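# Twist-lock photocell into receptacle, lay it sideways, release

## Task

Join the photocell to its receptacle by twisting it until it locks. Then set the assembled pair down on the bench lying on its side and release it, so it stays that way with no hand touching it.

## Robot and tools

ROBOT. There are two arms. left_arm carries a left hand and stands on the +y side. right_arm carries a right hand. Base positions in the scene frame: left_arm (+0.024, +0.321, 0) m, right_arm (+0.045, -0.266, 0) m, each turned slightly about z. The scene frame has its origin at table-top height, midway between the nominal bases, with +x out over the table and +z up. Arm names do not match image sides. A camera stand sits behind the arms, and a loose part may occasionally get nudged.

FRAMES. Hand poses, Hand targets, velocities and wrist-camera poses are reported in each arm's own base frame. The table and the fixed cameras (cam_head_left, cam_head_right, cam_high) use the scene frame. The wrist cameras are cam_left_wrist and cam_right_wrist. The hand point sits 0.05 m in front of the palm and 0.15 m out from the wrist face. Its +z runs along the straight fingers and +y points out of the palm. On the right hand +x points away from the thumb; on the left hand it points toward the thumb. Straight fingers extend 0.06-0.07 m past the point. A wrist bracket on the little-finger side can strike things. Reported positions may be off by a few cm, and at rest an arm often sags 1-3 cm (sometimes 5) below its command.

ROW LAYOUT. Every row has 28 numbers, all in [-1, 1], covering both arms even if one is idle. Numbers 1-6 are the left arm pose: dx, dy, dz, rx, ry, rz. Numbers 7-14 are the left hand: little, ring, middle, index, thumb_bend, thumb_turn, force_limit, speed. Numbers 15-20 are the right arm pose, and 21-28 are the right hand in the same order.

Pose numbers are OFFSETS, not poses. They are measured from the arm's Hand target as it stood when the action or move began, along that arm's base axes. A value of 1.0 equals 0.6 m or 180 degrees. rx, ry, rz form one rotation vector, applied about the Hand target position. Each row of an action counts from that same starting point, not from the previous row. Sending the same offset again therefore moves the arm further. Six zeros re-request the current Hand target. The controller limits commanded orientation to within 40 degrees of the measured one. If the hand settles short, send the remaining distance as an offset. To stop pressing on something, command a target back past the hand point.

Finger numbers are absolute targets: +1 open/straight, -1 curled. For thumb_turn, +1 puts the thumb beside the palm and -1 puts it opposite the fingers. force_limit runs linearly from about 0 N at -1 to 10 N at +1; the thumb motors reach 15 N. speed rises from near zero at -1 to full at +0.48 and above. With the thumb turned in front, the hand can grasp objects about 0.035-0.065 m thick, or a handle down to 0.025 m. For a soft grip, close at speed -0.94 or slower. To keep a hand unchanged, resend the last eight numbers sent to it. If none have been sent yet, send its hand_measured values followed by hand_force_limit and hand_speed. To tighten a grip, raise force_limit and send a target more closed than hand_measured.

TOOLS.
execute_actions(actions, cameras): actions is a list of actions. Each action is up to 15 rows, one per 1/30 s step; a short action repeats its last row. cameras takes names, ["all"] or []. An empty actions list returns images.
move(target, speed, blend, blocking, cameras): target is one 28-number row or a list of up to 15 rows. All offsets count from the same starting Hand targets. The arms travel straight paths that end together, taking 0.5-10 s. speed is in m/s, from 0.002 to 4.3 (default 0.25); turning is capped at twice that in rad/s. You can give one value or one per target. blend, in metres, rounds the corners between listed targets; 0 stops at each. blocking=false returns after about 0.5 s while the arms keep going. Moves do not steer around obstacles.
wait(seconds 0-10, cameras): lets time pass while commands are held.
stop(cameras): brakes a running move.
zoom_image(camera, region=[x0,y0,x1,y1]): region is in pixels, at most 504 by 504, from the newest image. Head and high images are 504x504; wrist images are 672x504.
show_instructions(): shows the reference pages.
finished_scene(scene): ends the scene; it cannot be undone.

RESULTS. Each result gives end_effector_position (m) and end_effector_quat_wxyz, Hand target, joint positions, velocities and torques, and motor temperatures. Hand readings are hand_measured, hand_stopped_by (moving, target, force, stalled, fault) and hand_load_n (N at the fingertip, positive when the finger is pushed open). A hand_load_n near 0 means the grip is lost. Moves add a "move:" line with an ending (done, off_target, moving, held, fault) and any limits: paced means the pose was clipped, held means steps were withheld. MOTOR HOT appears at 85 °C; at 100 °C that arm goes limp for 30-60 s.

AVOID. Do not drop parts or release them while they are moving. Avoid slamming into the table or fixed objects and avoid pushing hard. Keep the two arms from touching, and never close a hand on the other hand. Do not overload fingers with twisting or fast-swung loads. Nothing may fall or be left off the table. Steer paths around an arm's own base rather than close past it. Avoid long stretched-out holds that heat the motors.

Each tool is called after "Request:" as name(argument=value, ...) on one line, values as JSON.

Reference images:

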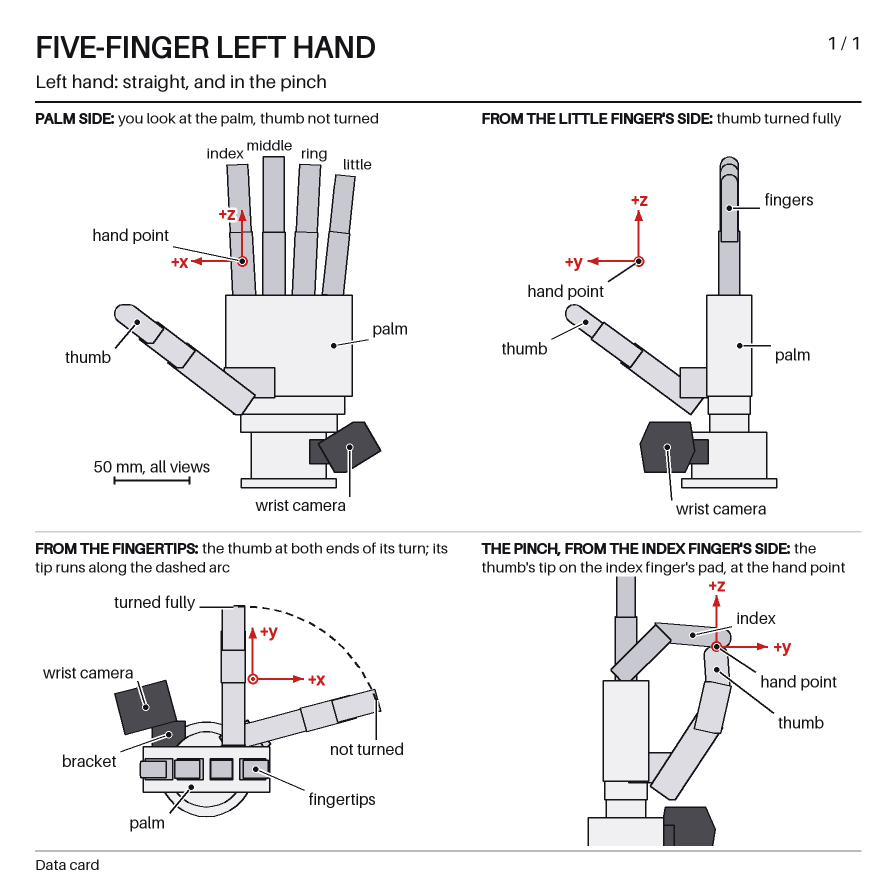

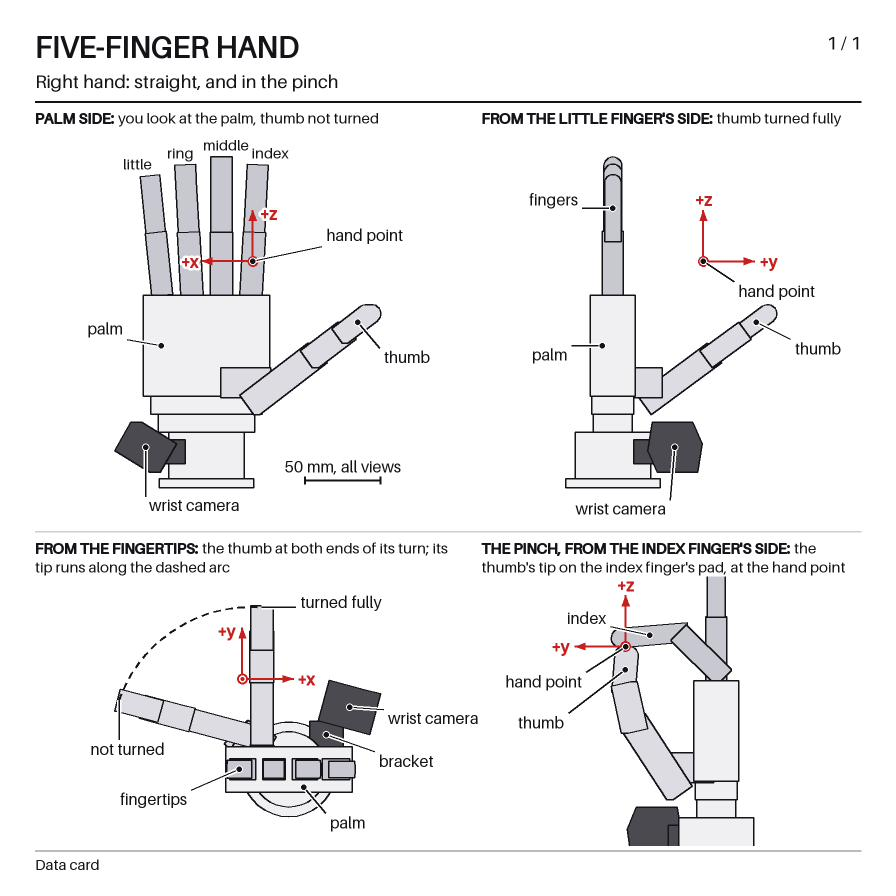

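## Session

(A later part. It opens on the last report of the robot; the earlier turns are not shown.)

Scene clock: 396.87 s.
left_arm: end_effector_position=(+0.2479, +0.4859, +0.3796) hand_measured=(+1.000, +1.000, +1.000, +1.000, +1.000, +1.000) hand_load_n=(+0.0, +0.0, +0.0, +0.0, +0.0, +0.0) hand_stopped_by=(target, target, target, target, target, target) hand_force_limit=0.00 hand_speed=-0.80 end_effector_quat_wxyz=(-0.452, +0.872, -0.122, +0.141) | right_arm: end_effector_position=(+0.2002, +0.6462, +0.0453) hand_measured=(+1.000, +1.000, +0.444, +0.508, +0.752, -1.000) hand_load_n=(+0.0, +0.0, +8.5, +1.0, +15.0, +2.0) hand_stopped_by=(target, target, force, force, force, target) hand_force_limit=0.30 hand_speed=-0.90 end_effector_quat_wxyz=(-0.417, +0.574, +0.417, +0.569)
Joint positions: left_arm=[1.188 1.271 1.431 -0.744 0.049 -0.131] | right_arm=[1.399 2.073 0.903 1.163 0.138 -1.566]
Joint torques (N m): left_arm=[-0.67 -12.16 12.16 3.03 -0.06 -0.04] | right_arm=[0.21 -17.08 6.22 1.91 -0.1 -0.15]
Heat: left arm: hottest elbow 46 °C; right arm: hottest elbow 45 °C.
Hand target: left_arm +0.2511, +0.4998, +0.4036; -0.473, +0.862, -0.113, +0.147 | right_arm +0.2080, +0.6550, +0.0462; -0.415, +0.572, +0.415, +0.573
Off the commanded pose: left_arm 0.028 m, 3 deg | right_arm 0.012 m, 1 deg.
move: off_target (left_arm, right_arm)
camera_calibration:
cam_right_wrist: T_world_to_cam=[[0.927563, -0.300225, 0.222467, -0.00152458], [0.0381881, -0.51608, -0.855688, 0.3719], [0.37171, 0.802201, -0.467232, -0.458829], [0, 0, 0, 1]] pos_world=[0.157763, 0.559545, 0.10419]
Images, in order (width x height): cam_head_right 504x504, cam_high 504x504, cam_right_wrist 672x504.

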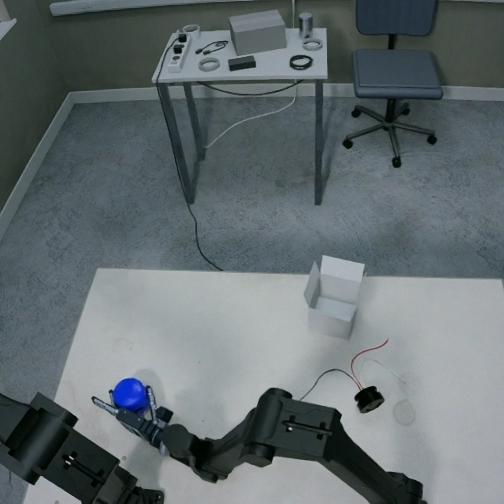

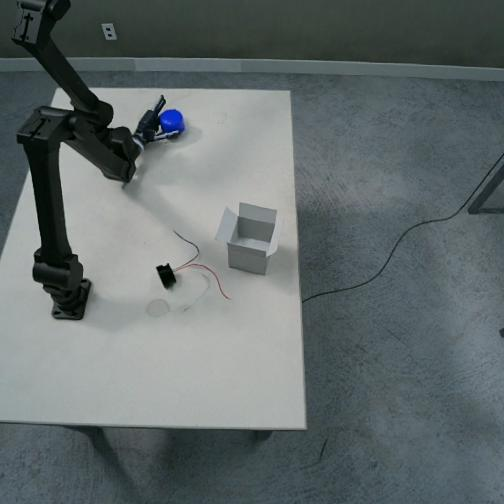

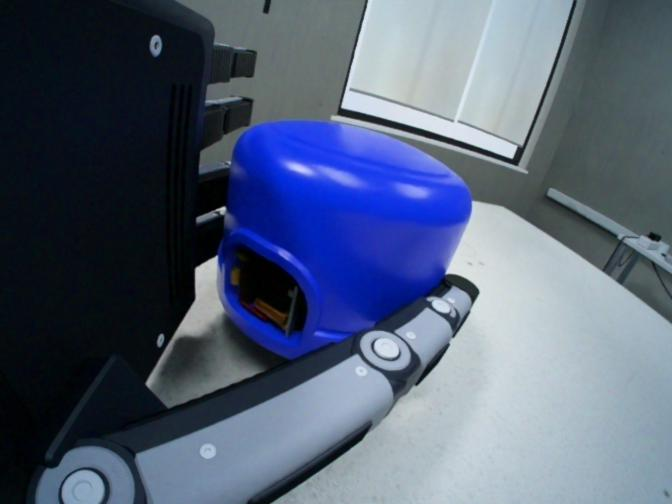

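Request:
move(target=[0,0,0,0,0,0,1,1,1,1,1,1,0.0,-0.8,0,0,0,0,0,0,1,1,0.0,-0.1,0.7,-1,0.3,-0.9], speed=0.06)

Request:
move(target=[0,0,0,0,0,0,1,1,1,1,1,1,0.0,-0.8,0,0,0.1,0,0,0,1,1,0.0,-0.1,0.7,-1,0.3,-0.9], speed=0.08, cameras=["cam_right_wrist","cam_head_right","cam_high"])

Scene clock: 406.73 s.
left_arm: end_effector_position=(+0.2479, +0.4859, +0.3796) hand_measured=(+1.000, +1.000, +1.000, +1.000, +1.000, +1.000) hand_load_n=(+0.0, +0.0, +0.0, +0.0, +0.0, +0.0) hand_stopped_by=(target, target, target, target, target, target) hand_force_limit=0.00 hand_speed=-0.80 end_effector_quat_wxyz=(-0.452, +0.872, -0.122, +0.141) | right_arm: end_effector_position=(+0.2002, +0.6462, +0.0451) hand_measured=(+1.000, +1.000, +0.444, +0.482, +0.754, -1.000) hand_load_n=(+0.0, +0.0, +4.0, +9.0, +18.0, +0.0) hand_stopped_by=(target, target, force, force, force, target) hand_force_limit=0.30 hand_speed=-0.90 end_effector_quat_wxyz=(-0.417, +0.574, +0.417, +0.568)
Joint positions: left_arm=[1.188 1.271 1.431 -0.744 0.049 -0.131] | right_arm=[1.399 2.073 0.903 1.163 0.138 -1.566]
Joint torques (N m): left_arm=[-0.62 -11.99 12.16 3 -0.07 -0.05] | right_arm=[0.32 -16.85 6.27 1.94 -0.09 -0.15]
Heat: left arm: hottest elbow 46 °C; right arm: hottest elbow 44 °C.
Hand target: left_arm +0.2511, +0.4998, +0.4036; -0.473, +0.862, -0.113, +0.147 | right_arm +0.2080, +0.6550, +0.0461; -0.415, +0.572, +0.415, +0.573
Off the commanded pose: left_arm 0.028 m, 3 deg | right_arm 0.012 m, 1 deg.
move: off_target (left_arm, right_arm)

Scene clock: 408.10 s.
left_arm: end_effector_position=(+0.2479, +0.4859, +0.3796) hand_measured=(+1.000, +1.000, +1.000, +1.000, +1.000, +1.000) hand_load_n=(+0.0, -0.5, +0.0, -0.5, +0.0, +0.0) hand_stopped_by=(target, target, target, target, target, target) hand_force_limit=0.00 hand_speed=-0.80 end_effector_quat_wxyz=(-0.452, +0.872, -0.122, +0.141) | right_arm: end_effector_position=(+0.2007, +0.6490, +0.0851) hand_measured=(+1.000, +1.000, +0.444, +0.482, +0.754, -1.000) hand_load_n=(+0.0, +0.0, +4.0, +8.5, +18.0, +0.0) hand_stopped_by=(target, target, force, force, force, target) hand_force_limit=0.30 hand_speed=-0.90 end_effector_quat_wxyz=(-0.409, +0.580, +0.425, +0.562)
Joint positions: left_arm=[1.188 1.271 1.431 -0.744 0.049 -0.131] | right_arm=[1.399 1.954 0.905 1.015 0.137 -1.569]
Joint torques (N m): left_arm=[-0.62 -12.1 12.21 3.02 -0.07 -0.04] | right_arm=[0.32 -20.07 6.16 2.07 -0.06 -0.11]
Heat: left arm: hottest elbow 46 °C; right arm: hottest elbow 44 °C.
Hand target: left_arm +0.2511, +0.4998, +0.4036; -0.473, +0.862, -0.113, +0.147 | right_arm +0.2080, +0.6550, +0.1062; -0.415, +0.572, +0.415, +0.573
Off the commanded pose: left_arm 0.028 m, 3 deg | right_arm 0.023 m, 2 deg.
move: off_target (left_arm, right_arm)
camera_calibration:
cam_right_wrist: T_world_to_cam=[[0.92829, -0.293376, 0.22849, -0.0151088], [0.0361659, -0.540316, -0.840684, 0.42221], [0.370094, 0.788663, -0.49096, -0.431525], [0, 0, 0, 1]] pos_world=[0.15846, 0.564022, 0.146536]
Images, in order (width x height): cam_head_right 504x504, cam_high 504x504, cam_right_wrist 672x504.

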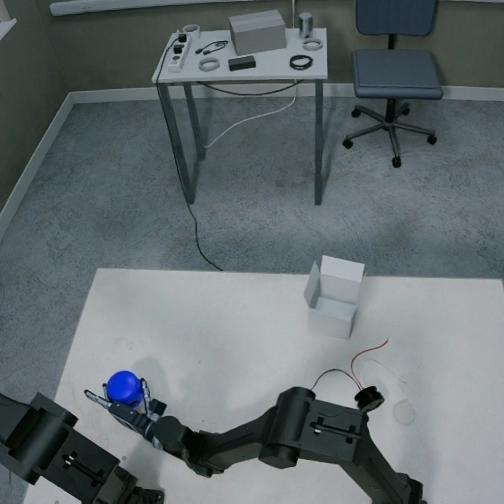

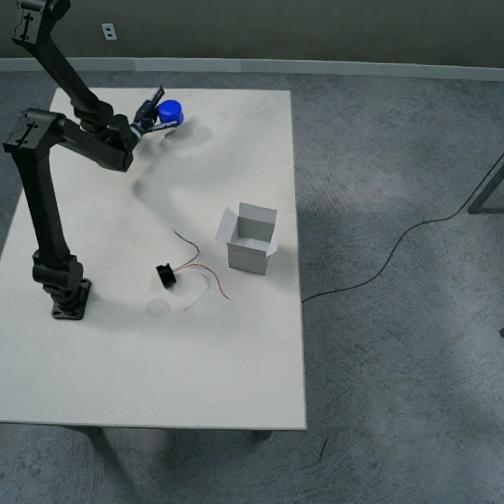

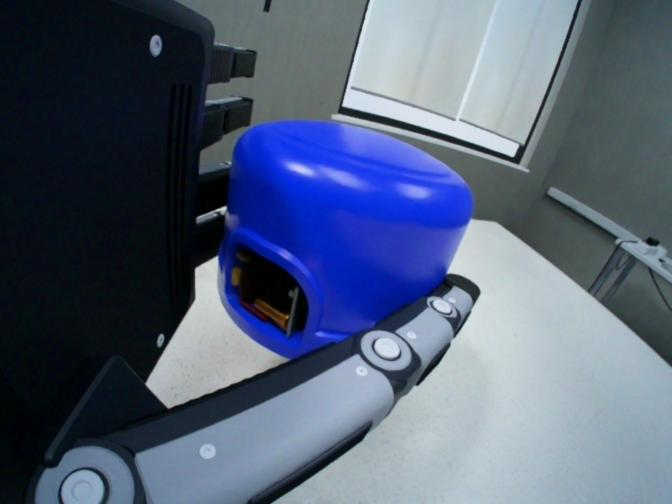

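Request:
move(target=[[0,0,0,0,0,0,1,1,1,1,1,1,0.0,-0.8,0.02,-0.05,0.2,0,0,0,1,1,0.0,-0.1,0.7,-1,0.3,-0.9],[0,0,0,0,0,0,1,1,1,1,1,1,0.0,-0.8,0.22,-0.7,0.4,0,0,-0.2,1,1,0.0,-0.1,0.7,-1,0.3,-0.9]], speed=0.2, blend=[0.03,0])

Scene clock: 427.73 s.
left_arm: end_effector_position=(+0.2479, +0.4859, +0.3796) hand_measured=(+1.000, +1.000, +1.000, +1.000, +1.000, +1.000) hand_load_n=(+0.0, +0.0, +0.0, +0.0, +0.0, +0.0) hand_stopped_by=(target, target, target, target, target, target) hand_force_limit=0.00 hand_speed=-0.80 end_effector_quat_wxyz=(-0.452, +0.872, -0.122, +0.141) | right_arm: end_effector_position=(+0.3384, +0.2387, +0.3356) hand_measured=(+1.000, +1.000, +0.444, +0.482, +0.754, -1.000) hand_load_n=(+0.0, +0.0, +4.0, +8.5, +18.0, +0.0) hand_stopped_by=(target, target, force, force, force, target) hand_force_limit=0.30 hand_speed=-0.90 end_effector_quat_wxyz=(-0.217, +0.678, +0.222, +0.666)
Joint positions: left_arm=[1.188 1.271 1.431 -0.744 0.049 -0.131] | right_arm=[0.869 0.695 0.552 0.125 0.237 -1.569]
Joint torques (N m): left_arm=[-0.67 -12.04 12.21 3 -0.06 -0.04] | right_arm=[0.62 -4.19 9.28 2.14 -0.09 -0.11]
Heat: left arm: hottest elbow 47 °C; right arm: hottest elbow 45 °C.
Hand target: left_arm +0.2511, +0.4998, +0.4036; -0.473, +0.862, -0.113, +0.147 | right_arm +0.3399, +0.2351, +0.3463; -0.218, +0.672, +0.218, +0.673
Off the commanded pose: left_arm 0.028 m, 3 deg | right_arm 0.011 m, 1 deg.
move: off_target (left_arm, right_arm)

Request:
move(target=[[0,0,0,0,0,0,1,1,1,1,1,1,0.0,-0.8,-0.01,-0.24,0.08,0.447,0.228,-0.0785,1,1,0.0,-0.1,0.7,-1,0.3,-0.9],[0,0,0,0,0,0,1,1,1,1,1,1,0.0,-0.8,-0.017,-0.475,0.123,0.9511,0.309,0,1,1,0.0,-0.1,0.7,-1,0.3,-0.9]], speed=0.2, blend=[0.03,0], cameras=["all"])

Request:
zoom_image(camera="cam_head_right", region=[340, 220, 460, 340])

Scene clock: 459.47 s.
left_arm: end_effector_position=(+0.2479, +0.4859, +0.3796) hand_measured=(+1.000, +1.000, +1.000, +1.000, +1.000, +1.000) hand_load_n=(+0.0, +0.0, +0.0, -0.5, +0.0, +0.0) hand_stopped_by=(target, target, target, target, target, target) hand_force_limit=0.00 hand_speed=-0.80 end_effector_quat_wxyz=(-0.452, +0.872, -0.122, +0.141) | right_arm: end_effector_position=(+0.3292, -0.0463, +0.4190) hand_measured=(+1.000, +1.000, +0.444, +0.482, +0.754, -1.000) hand_load_n=(+0.0, +0.0, +4.0, +8.5, +18.0, -1.5) hand_stopped_by=(target, target, force, force, force, target) hand_force_limit=0.30 hand_speed=-0.90 end_effector_quat_wxyz=(+0.708, -0.008, +0.706, -0.003)
Joint positions: left_arm=[1.188 1.271 1.431 -0.744 0.049 -0.131] | right_arm=[-0.672 0.483 0.541 -0.055 -0.68 1.556]
Joint torques (N m): left_arm=[-0.62 -12.04 12.18 3.02 -0.07 -0.05] | right_arm=[0.26 -0.44 8.57 2 -0.13 0.14]
Heat: left arm: hottest elbow 47 °C; right arm: hottest elbow 47 °C.
Hand target: left_arm +0.2511, +0.4998, +0.4036; -0.473, +0.862, -0.113, +0.147 | right_arm +0.3297, -0.0499, +0.4200; +0.707, -0.001, +0.708, +0.001
Off the commanded pose: left_arm 0.028 m, 3 deg | right_arm 0.004 m, 1 deg.
move: off_target (left_arm)
camera_calibration:
cam_left_wrist: T_world_to_cam=[[0.324701, 0.496703, 0.804895, -0.625627], [0.547926, -0.792442, 0.26798, 0.145902], [0.770939, 0.354009, -0.529463, -0.0497332], [0, 0, 0, 1]] pos_world=[0.16154, 0.443975, 0.438133]
cam_right_wrist: T_world_to_cam=[[-0.011569, 0.970321, -0.241542, 0.1502], [-0.477725, 0.206844, 0.853812, -0.183628], [0.878433, 0.125269, 0.461154, -0.363737], [0, 0, 0, 1]] pos_world=[0.233533, -0.0621955, 0.360802]

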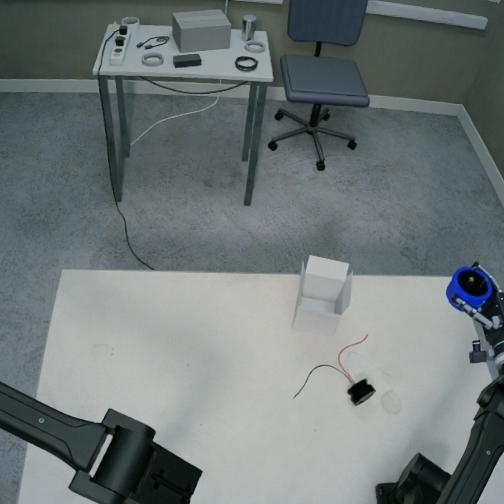

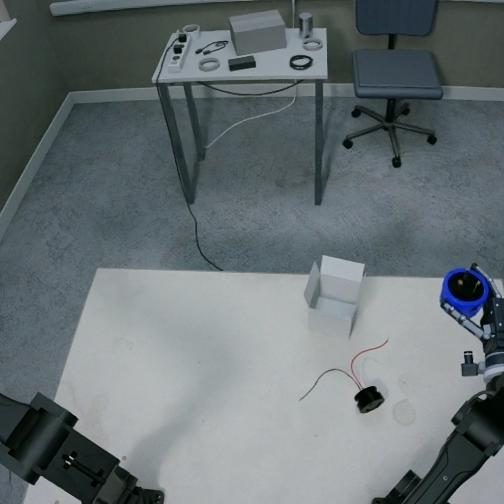

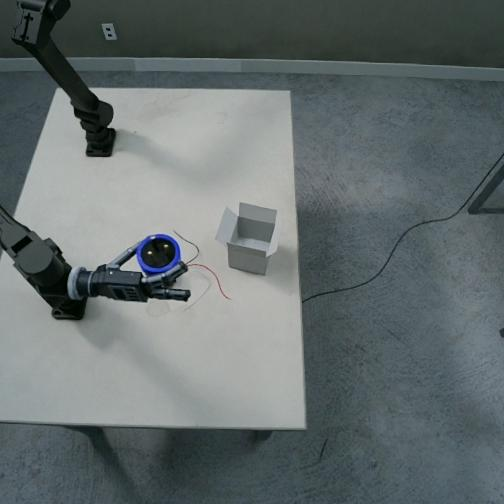

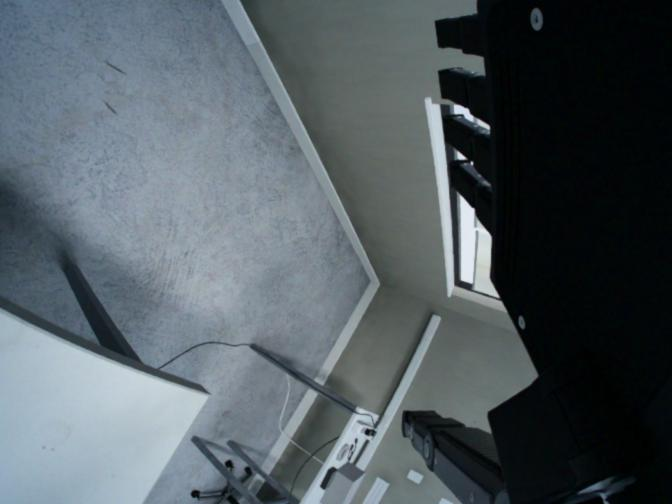

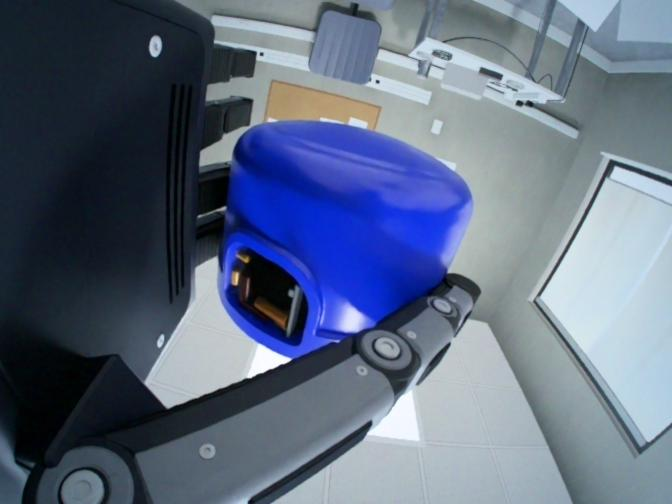

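Scaled by 4.200 from the camera's 504x504 image, which has a finer 720x720 frame.

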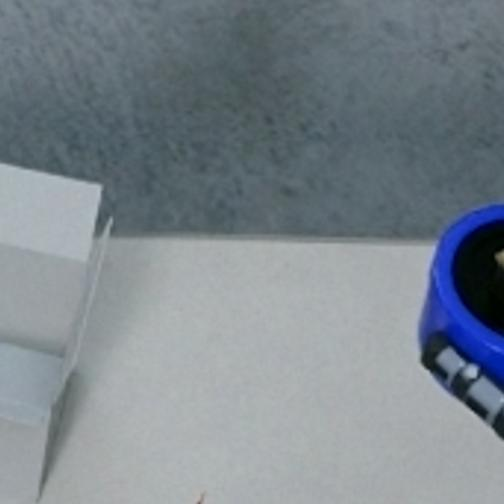

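Request:
zoom_image(camera="cam_head_right", region=[435, 255, 495, 315])

Request:
zoom_image(camera="cam_high", region=[125, 225, 195, 285])

Request:
zoom_image(camera="cam_head_left", region=[440, 255, 500, 315])

Scaled by 8.400 from the camera's 504x504 image, which has a finer 720x720 frame.

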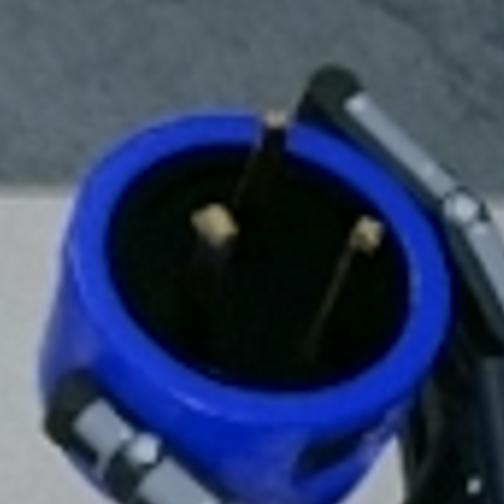

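Scaled by 7.200 from the camera's 504x504 image, which has a finer 720x720 frame.

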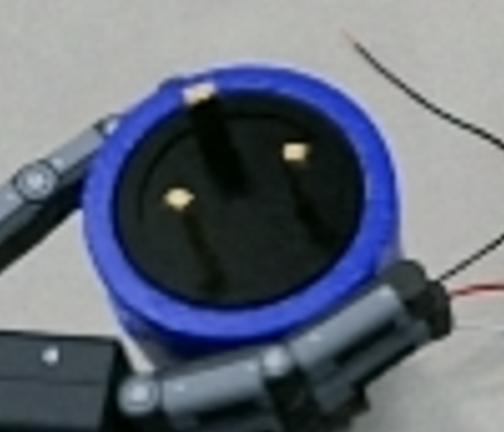

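Scaled by 8.400 from the camera's 504x504 image, which has a finer 720x720 frame.

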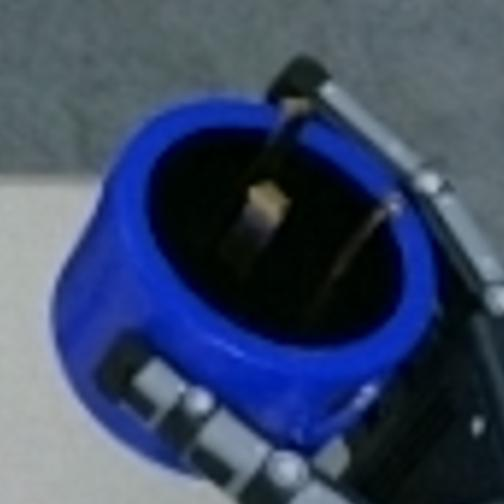

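Request:
move(target=[0.2,-0.75,0,0,0,-0.333,1,1,1,1,1,1,0.0,-0.8,-0.18,-0.12,0,0,0,0,1,1,0.0,-0.1,0.7,-1,0.3,-0.9], speed=0.3)

Request:
move(target=[-0.06,-0.56,-0.1,0,0,-0.32,1,1,1,1,1,1,0.0,-0.8,0,0,0,0,0,0,1,1,0.0,-0.1,0.7,-1,0.3,-0.9], speed=0.3, cameras=["all"])

Scene clock: 521.90 s.
left_arm: end_effector_position=(+0.3701, +0.0537, +0.4030) hand_measured=(+1.000, +1.000, +1.000, +1.000, +1.000, +1.000) hand_load_n=(+0.0, +0.0, +0.0, +0.0, +0.0, -0.5) hand_stopped_by=(target, target, target, target, target, target) hand_force_limit=0.00 hand_speed=-0.80 end_effector_quat_wxyz=(-0.339, +0.689, -0.530, +0.360) | right_arm: end_effector_position=(+0.2231, -0.1200, +0.4107) hand_measured=(+1.000, +1.000, +0.444, +0.482, +0.754, -1.000) hand_load_n=(+0.0, +0.0, +4.5, +8.5, +18.0, -1.5) hand_stopped_by=(target, target, force, force, force, target) hand_force_limit=0.30 hand_speed=-0.90 end_effector_quat_wxyz=(+0.704, +0.008, +0.710, +0.014)
Joint positions: left_arm=[0.339 0.838 1.187 -0.898 0.206 -0.036] | right_arm=[-1.409 0.52 0.535 -0.062 -1.416 1.555]
Joint torques (N m): left_arm=[-1.96 -4.84 8.16 2.45 0.01 -0.06] | right_arm=[0.44 0.09 9.43 2.18 -0.18 0.01]
Heat: left arm: hottest elbow 47 °C; right arm: hottest elbow 48 °C.
Hand target: left_arm +0.3711, +0.0497, +0.4036; -0.336, +0.690, -0.529, +0.363 | right_arm +0.2217, -0.1220, +0.4200; +0.707, -0.001, +0.708, +0.001
Off the commanded pose: left_arm 0.004 m, 0 deg | right_arm 0.010 m, 2 deg.
move: done

Scene clock: 524.27 s.
left_arm: end_effector_position=(+0.3288, -0.2784, +0.3259) hand_measured=(+1.000, +1.000, +1.000, +1.000, +1.000, +1.000) hand_load_n=(+0.0, +0.0, +0.0, +0.0, +0.0, +0.0) hand_stopped_by=(target, target, target, target, target, target) hand_force_limit=0.00 hand_speed=-0.80 end_effector_quat_wxyz=(+0.109, -0.367, +0.798, -0.465) | right_arm: end_effector_position=(+0.2231, -0.1198, +0.4108) hand_measured=(+1.000, +1.000, +0.444, +0.482, +0.754, -1.000) hand_load_n=(+0.0, +0.0, +4.0, +8.5, +18.0, -1.5) hand_stopped_by=(target, target, force, force, force, target) hand_force_limit=0.30 hand_speed=-0.90 end_effector_quat_wxyz=(+0.704, +0.007, +0.710, +0.013)
Joint positions: left_arm=[-0.481 1.002 1.088 -0.706 0.357 0.043] | right_arm=[-1.409 0.52 0.535 -0.06 -1.417 1.555]
Joint torques (N m): left_arm=[-1.9 -7.82 10.88 3.11 0.39 0.2] | right_arm=[0.38 -0.21 9.43 2.21 -0.16 0.03]
Heat: left arm: hottest elbow 47 °C; right arm: hottest elbow 48 °C.
Hand target: left_arm +0.3351, -0.2862, +0.3435; +0.120, -0.350, +0.796, -0.480 | right_arm +0.2217, -0.1220, +0.4200; +0.707, -0.001, +0.708, +0.001
Off the commanded pose: left_arm 0.020 m, 3 deg | right_arm 0.009 m, 2 deg.
move: off_target (left_arm)
camera_calibration:
cam_left_wrist: T_world_to_cam=[[0.323198, -0.486043, 0.811976, -0.504464], [-0.946019, -0.143899, 0.290415, 0.174758], [-0.0243122, -0.862006, -0.506314, 0.045499], [0, 0, 0, 1]] pos_world=[0.329472, -0.180823, 0.381897]
cam_right_wrist: T_world_to_cam=[[-0.0141444, 0.980186, -0.197573, 0.202007], [-0.469749, 0.167916, 0.866683, -0.223901], [0.882687, 0.105068, 0.458066, -0.259616], [0, 0, 0, 1]] pos_world=[0.12684, -0.13313, 0.352884]

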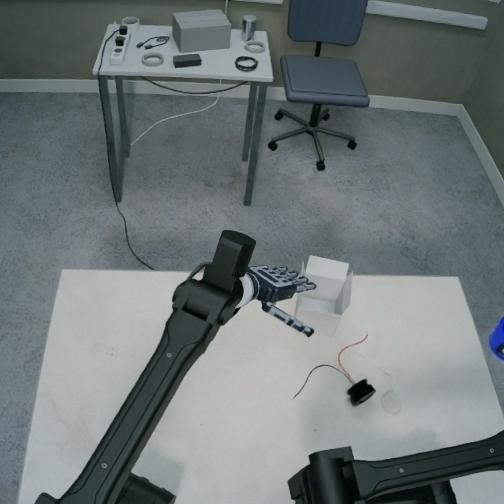

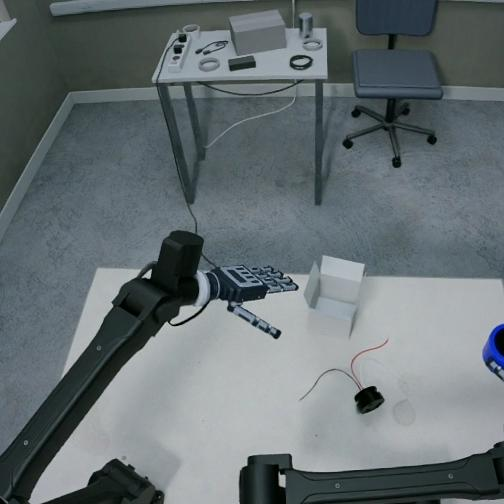

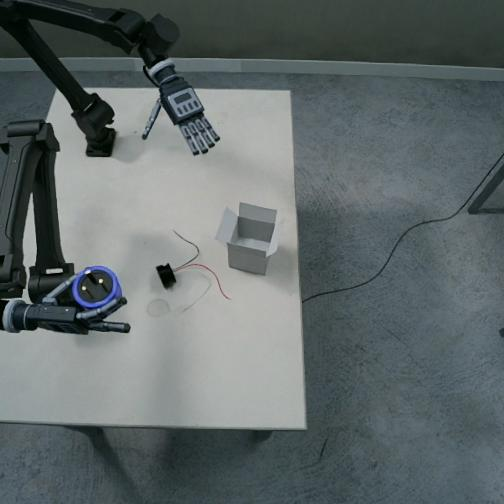

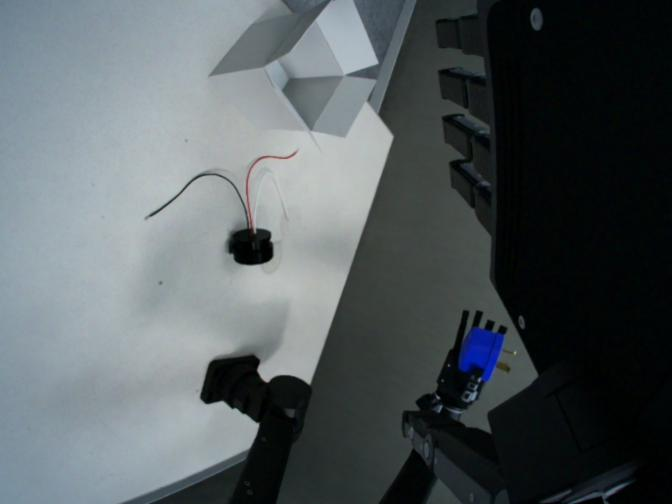

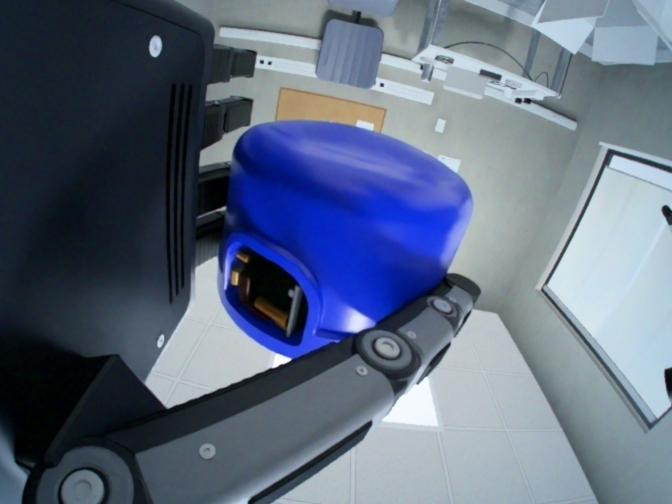

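Request:
zoom_image(camera="cam_left_wrist", region=[200, 200, 300, 300])

Request:
zoom_image(camera="cam_head_right", region=[330, 360, 410, 440])

Request:
zoom_image(camera="cam_head_left", region=[320, 350, 400, 430])

Scaled by 5.040 from the camera's 672x504 image, which has a finer 960x720 frame.

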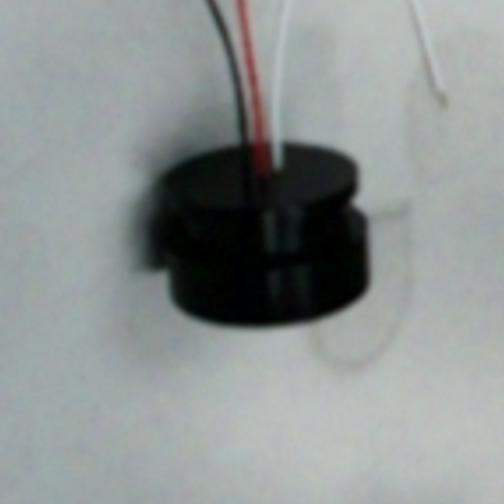

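Scaled by 6.300 from the camera's 504x504 image, which has a finer 720x720 frame.

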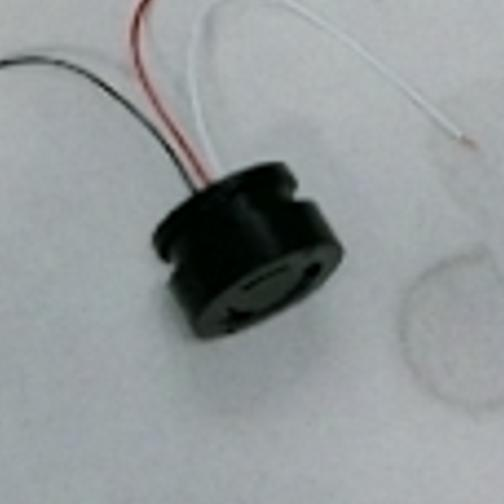

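Scaled by 6.300 from the camera's 504x504 image, which has a finer 720x720 frame.

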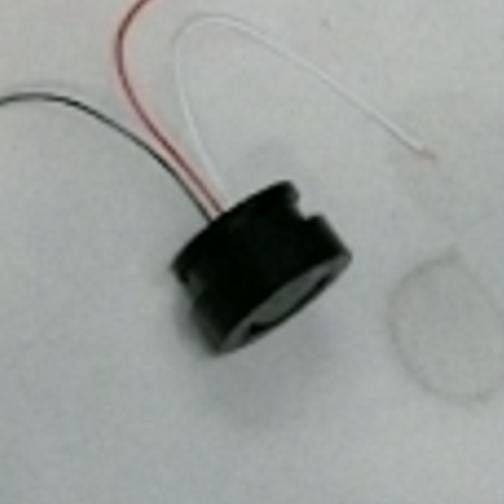

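Request:
move(target=[-0.152,-0.277,-0.3,0.0675,-0.0079,-0.0759,1,1,1,1,1,-1,0.0,-0.5,0,0,0,0,0,0,1,1,0.0,-0.1,0.7,-1,0.3,-0.9], speed=0.2, cameras=["all"])

Request:
zoom_image(camera="cam_left_wrist", region=[240, 130, 440, 330])

Scene clock: 635.67 s.
left_arm: end_effector_position=(+0.2429, -0.4440, +0.1616) hand_measured=(+1.000, +1.000, +1.000, +1.000, +1.000, -1.000) hand_load_n=(+0.0, -0.5, +0.0, +0.0, +0.0, +0.0) hand_stopped_by=(target, target, target, target, target, target) hand_force_limit=0.00 hand_speed=-0.50 end_effector_quat_wxyz=(+0.108, -0.231, +0.880, -0.401) | right_arm: end_effector_position=(+0.2231, -0.1198, +0.4108) hand_measured=(+1.000, +1.000, +0.444, +0.482, +0.754, -1.000) hand_load_n=(+0.0, +0.0, +4.0, +8.5, +18.0, -1.5) hand_stopped_by=(target, target, force, force, force, target) hand_force_limit=0.30 hand_speed=-0.90 end_effector_quat_wxyz=(+0.704, +0.007, +0.710, +0.013)
Joint positions: left_arm=[-0.998 1.296 0.947 -0.366 0.041 0.04] | right_arm=[-1.409 0.52 0.535 -0.06 -1.417 1.555]
Joint torques (N m): left_arm=[-1.67 -11.93 8.7 3.04 -0.08 0] | right_arm=[0.5 -0.56 9.48 2.24 -0.15 0.04]
Motor temperatures (°C): left_arm=[22 29 45 25 23 24] | right_arm=[22 24 51 26 24 23]
Heat: left arm: hottest elbow 45 °C; right arm: hottest elbow 51 °C.
Hand target: left_arm +0.2439, -0.4525, +0.1636; +0.108, -0.232, +0.876, -0.408 | right_arm +0.2217, -0.1220, +0.4200; +0.707, -0.001, +0.708, +0.001
Off the commanded pose: left_arm 0.009 m, 1 deg | right_arm 0.009 m, 2 deg.
move: done
camera_calibration:
cam_left_wrist: T_world_to_cam=[[0.117454, -0.703048, 0.701376, -0.452337], [-0.973158, 0.0592659, 0.222374, 0.225266], [-0.197908, -0.708669, -0.677216, -0.0447044], [0, 0, 0, 1]] pos_world=[0.263501, -0.363046, 0.23689]
cam_right_wrist: T_world_to_cam=[[-0.0141444, 0.980186, -0.197573, 0.202007], [-0.469749, 0.167916, 0.866683, -0.223901], [0.882687, 0.105068, 0.458066, -0.259616], [0, 0, 0, 1]] pos_world=[0.12684, -0.13313, 0.352884]

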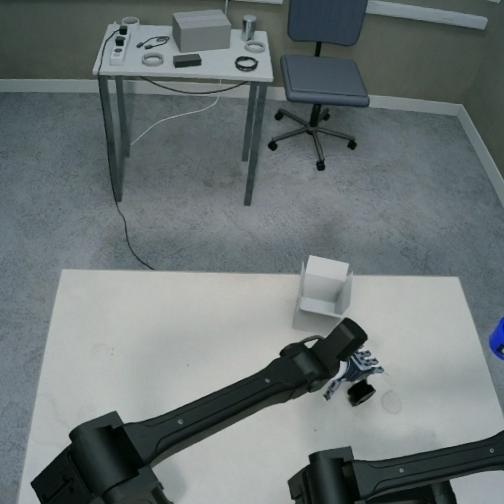

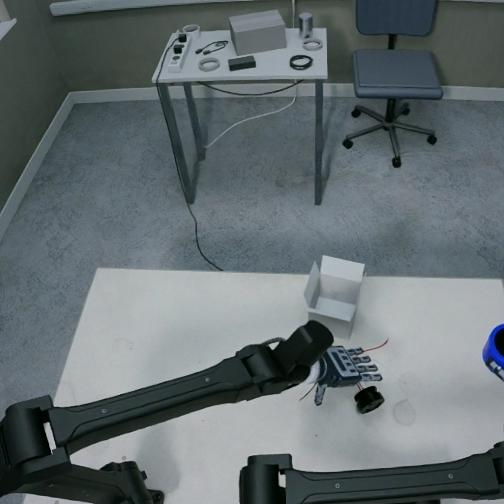

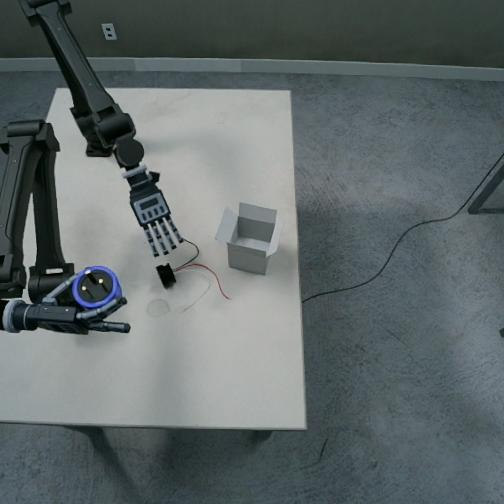

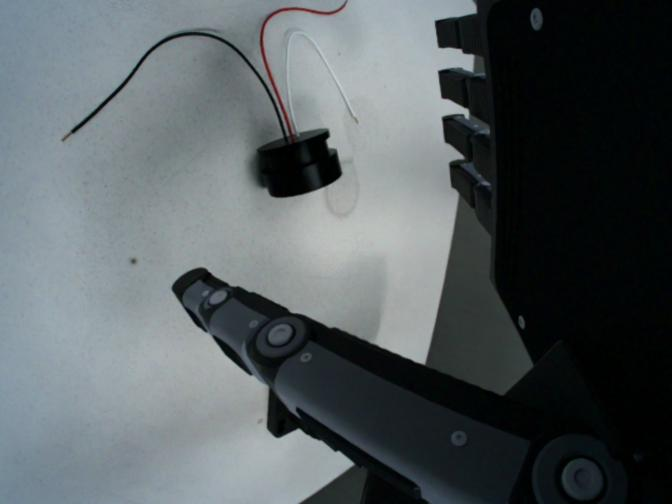

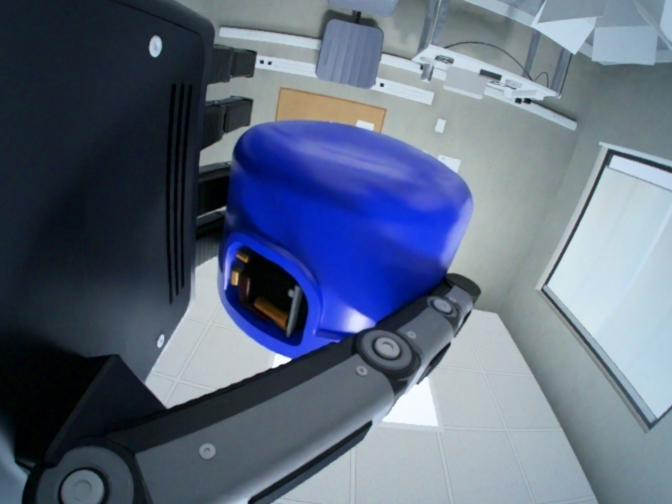

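Scaled by 2.520 from the camera's 672x504 image, which has a finer 960x720 frame.

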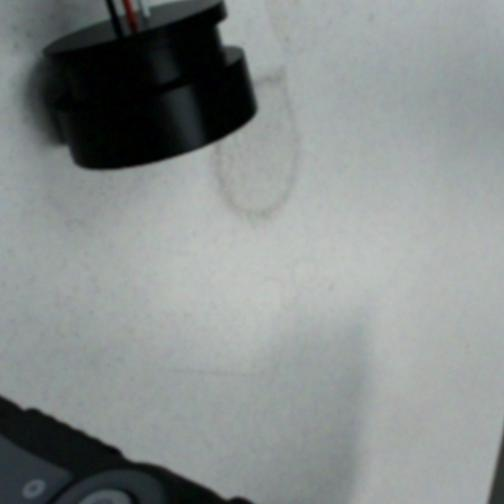

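Request:
zoom_image(camera="cam_left_wrist", region=[240, 110, 360, 220])

Scaled by 4.200 from the camera's 672x504 image, which has a finer 960x720 frame.

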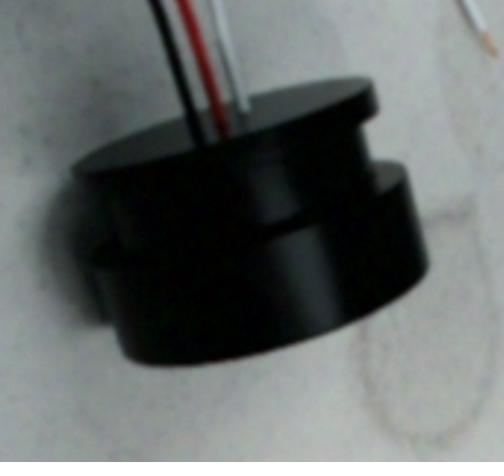

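Request:
move(target=[0.0385,-0.078,-0.126,0,0,0,1,1,1,1,1,-1,0.0,-0.5,0,0,0,0,0,0,1,1,0.0,-0.1,0.7,-1,0.3,-0.9], speed=0.1, cameras=["all"])

Request:
zoom_image(camera="cam_head_right", region=[300, 330, 420, 450])

Request:
zoom_image(camera="cam_high", region=[120, 200, 220, 300])

Scene clock: 683.90 s.
left_arm: end_effector_position=(+0.2651, -0.4842, +0.0816) hand_measured=(+1.000, +1.000, +1.000, +1.000, +1.000, -1.000) hand_load_n=(+0.0, +0.0, +0.0, +0.0, +0.0, +0.0) hand_stopped_by=(target, target, target, target, target, target) hand_force_limit=0.00 hand_speed=-0.50 end_effector_quat_wxyz=(+0.107, -0.233, +0.882, -0.396) | right_arm: end_effector_position=(+0.2231, -0.1198, +0.4108) hand_measured=(+1.000, +1.000, +0.444, +0.482, +0.754, -1.000) hand_load_n=(+0.0, +0.0, +4.0, +8.5, +18.0, -1.5) hand_stopped_by=(target, target, force, force, force, target) hand_force_limit=0.30 hand_speed=-0.90 end_effector_quat_wxyz=(+0.704, +0.007, +0.710, +0.013)
Joint positions: left_arm=[-1.006 1.521 0.947 -0.152 0.032 0.034] | right_arm=[-1.409 0.52 0.535 -0.06 -1.417 1.555]
Joint torques (N m): left_arm=[-2.02 -14.8 9.05 3 -0.09 -0.03] | right_arm=[0.21 -0.26 9.5 2.22 -0.2 0.02]
Heat: left arm: hottest elbow 44 °C; right arm: hottest elbow 52 °C.
Hand target: left_arm +0.2669, -0.4994, +0.0881; +0.108, -0.232, +0.876, -0.409 | right_arm +0.2217, -0.1220, +0.4200; +0.707, -0.001, +0.708, +0.001
Off the commanded pose: left_arm 0.016 m, 2 deg | right_arm 0.009 m, 2 deg.
move: off_target (left_arm)
camera_calibration:
cam_left_wrist: T_world_to_cam=[[0.122843, -0.709832, 0.693576, -0.431188], [-0.97216, 0.0544455, 0.227906, 0.264011], [-0.199537, -0.702263, -0.683382, -0.118886], [0, 0, 0, 1]] pos_world=[0.285907, -0.403935, 0.157647]
cam_right_wrist: T_world_to_cam=[[-0.0141444, 0.980186, -0.197573, 0.202007], [-0.469749, 0.167916, 0.866683, -0.223901], [0.882687, 0.105068, 0.458066, -0.259616], [0, 0, 0, 1]] pos_world=[0.12684, -0.13313, 0.352884]

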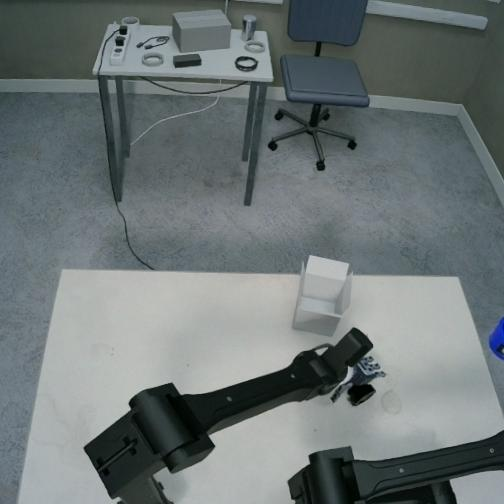

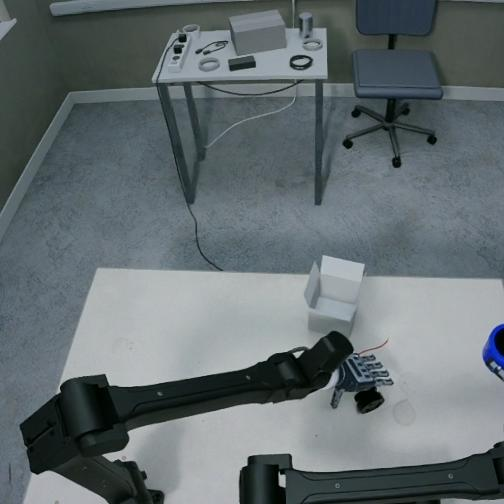

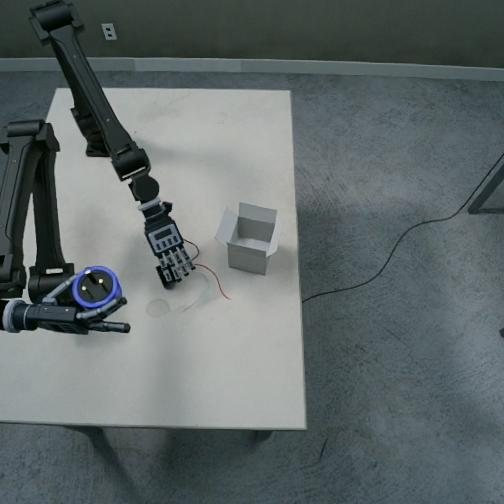

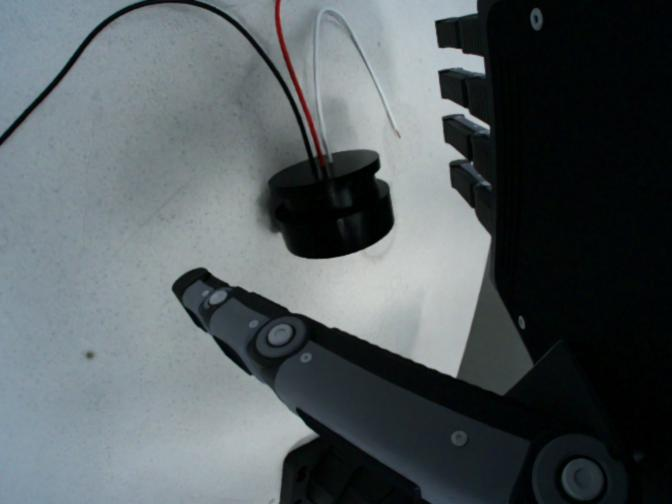

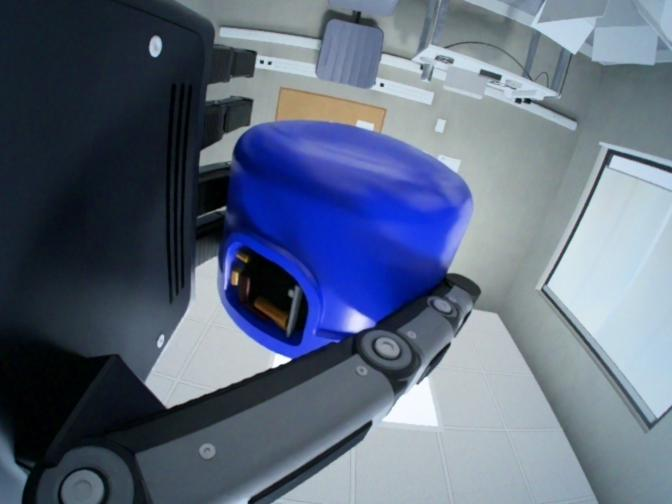

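Scaled by 4.200 from the camera's 504x504 image, which has a finer 720x720 frame.

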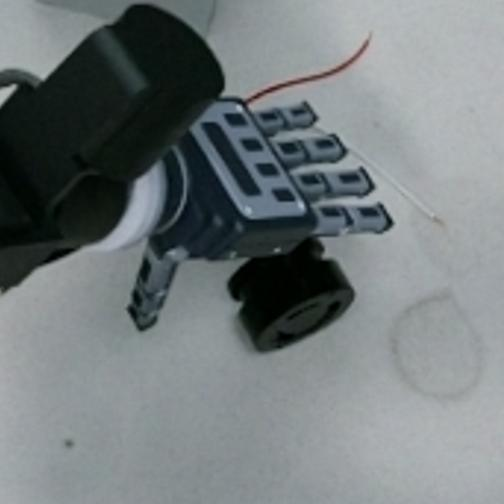

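Scaled by 5.040 from the camera's 504x504 image, which has a finer 720x720 frame.

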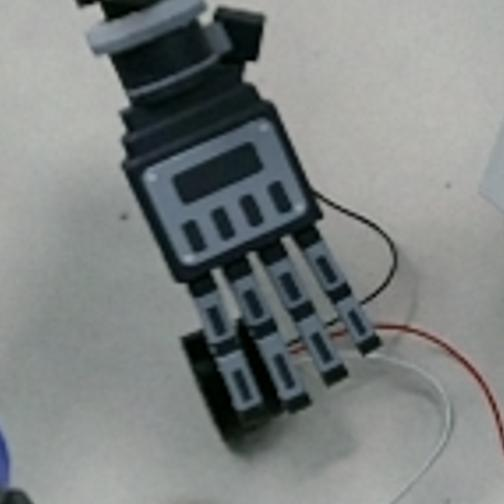

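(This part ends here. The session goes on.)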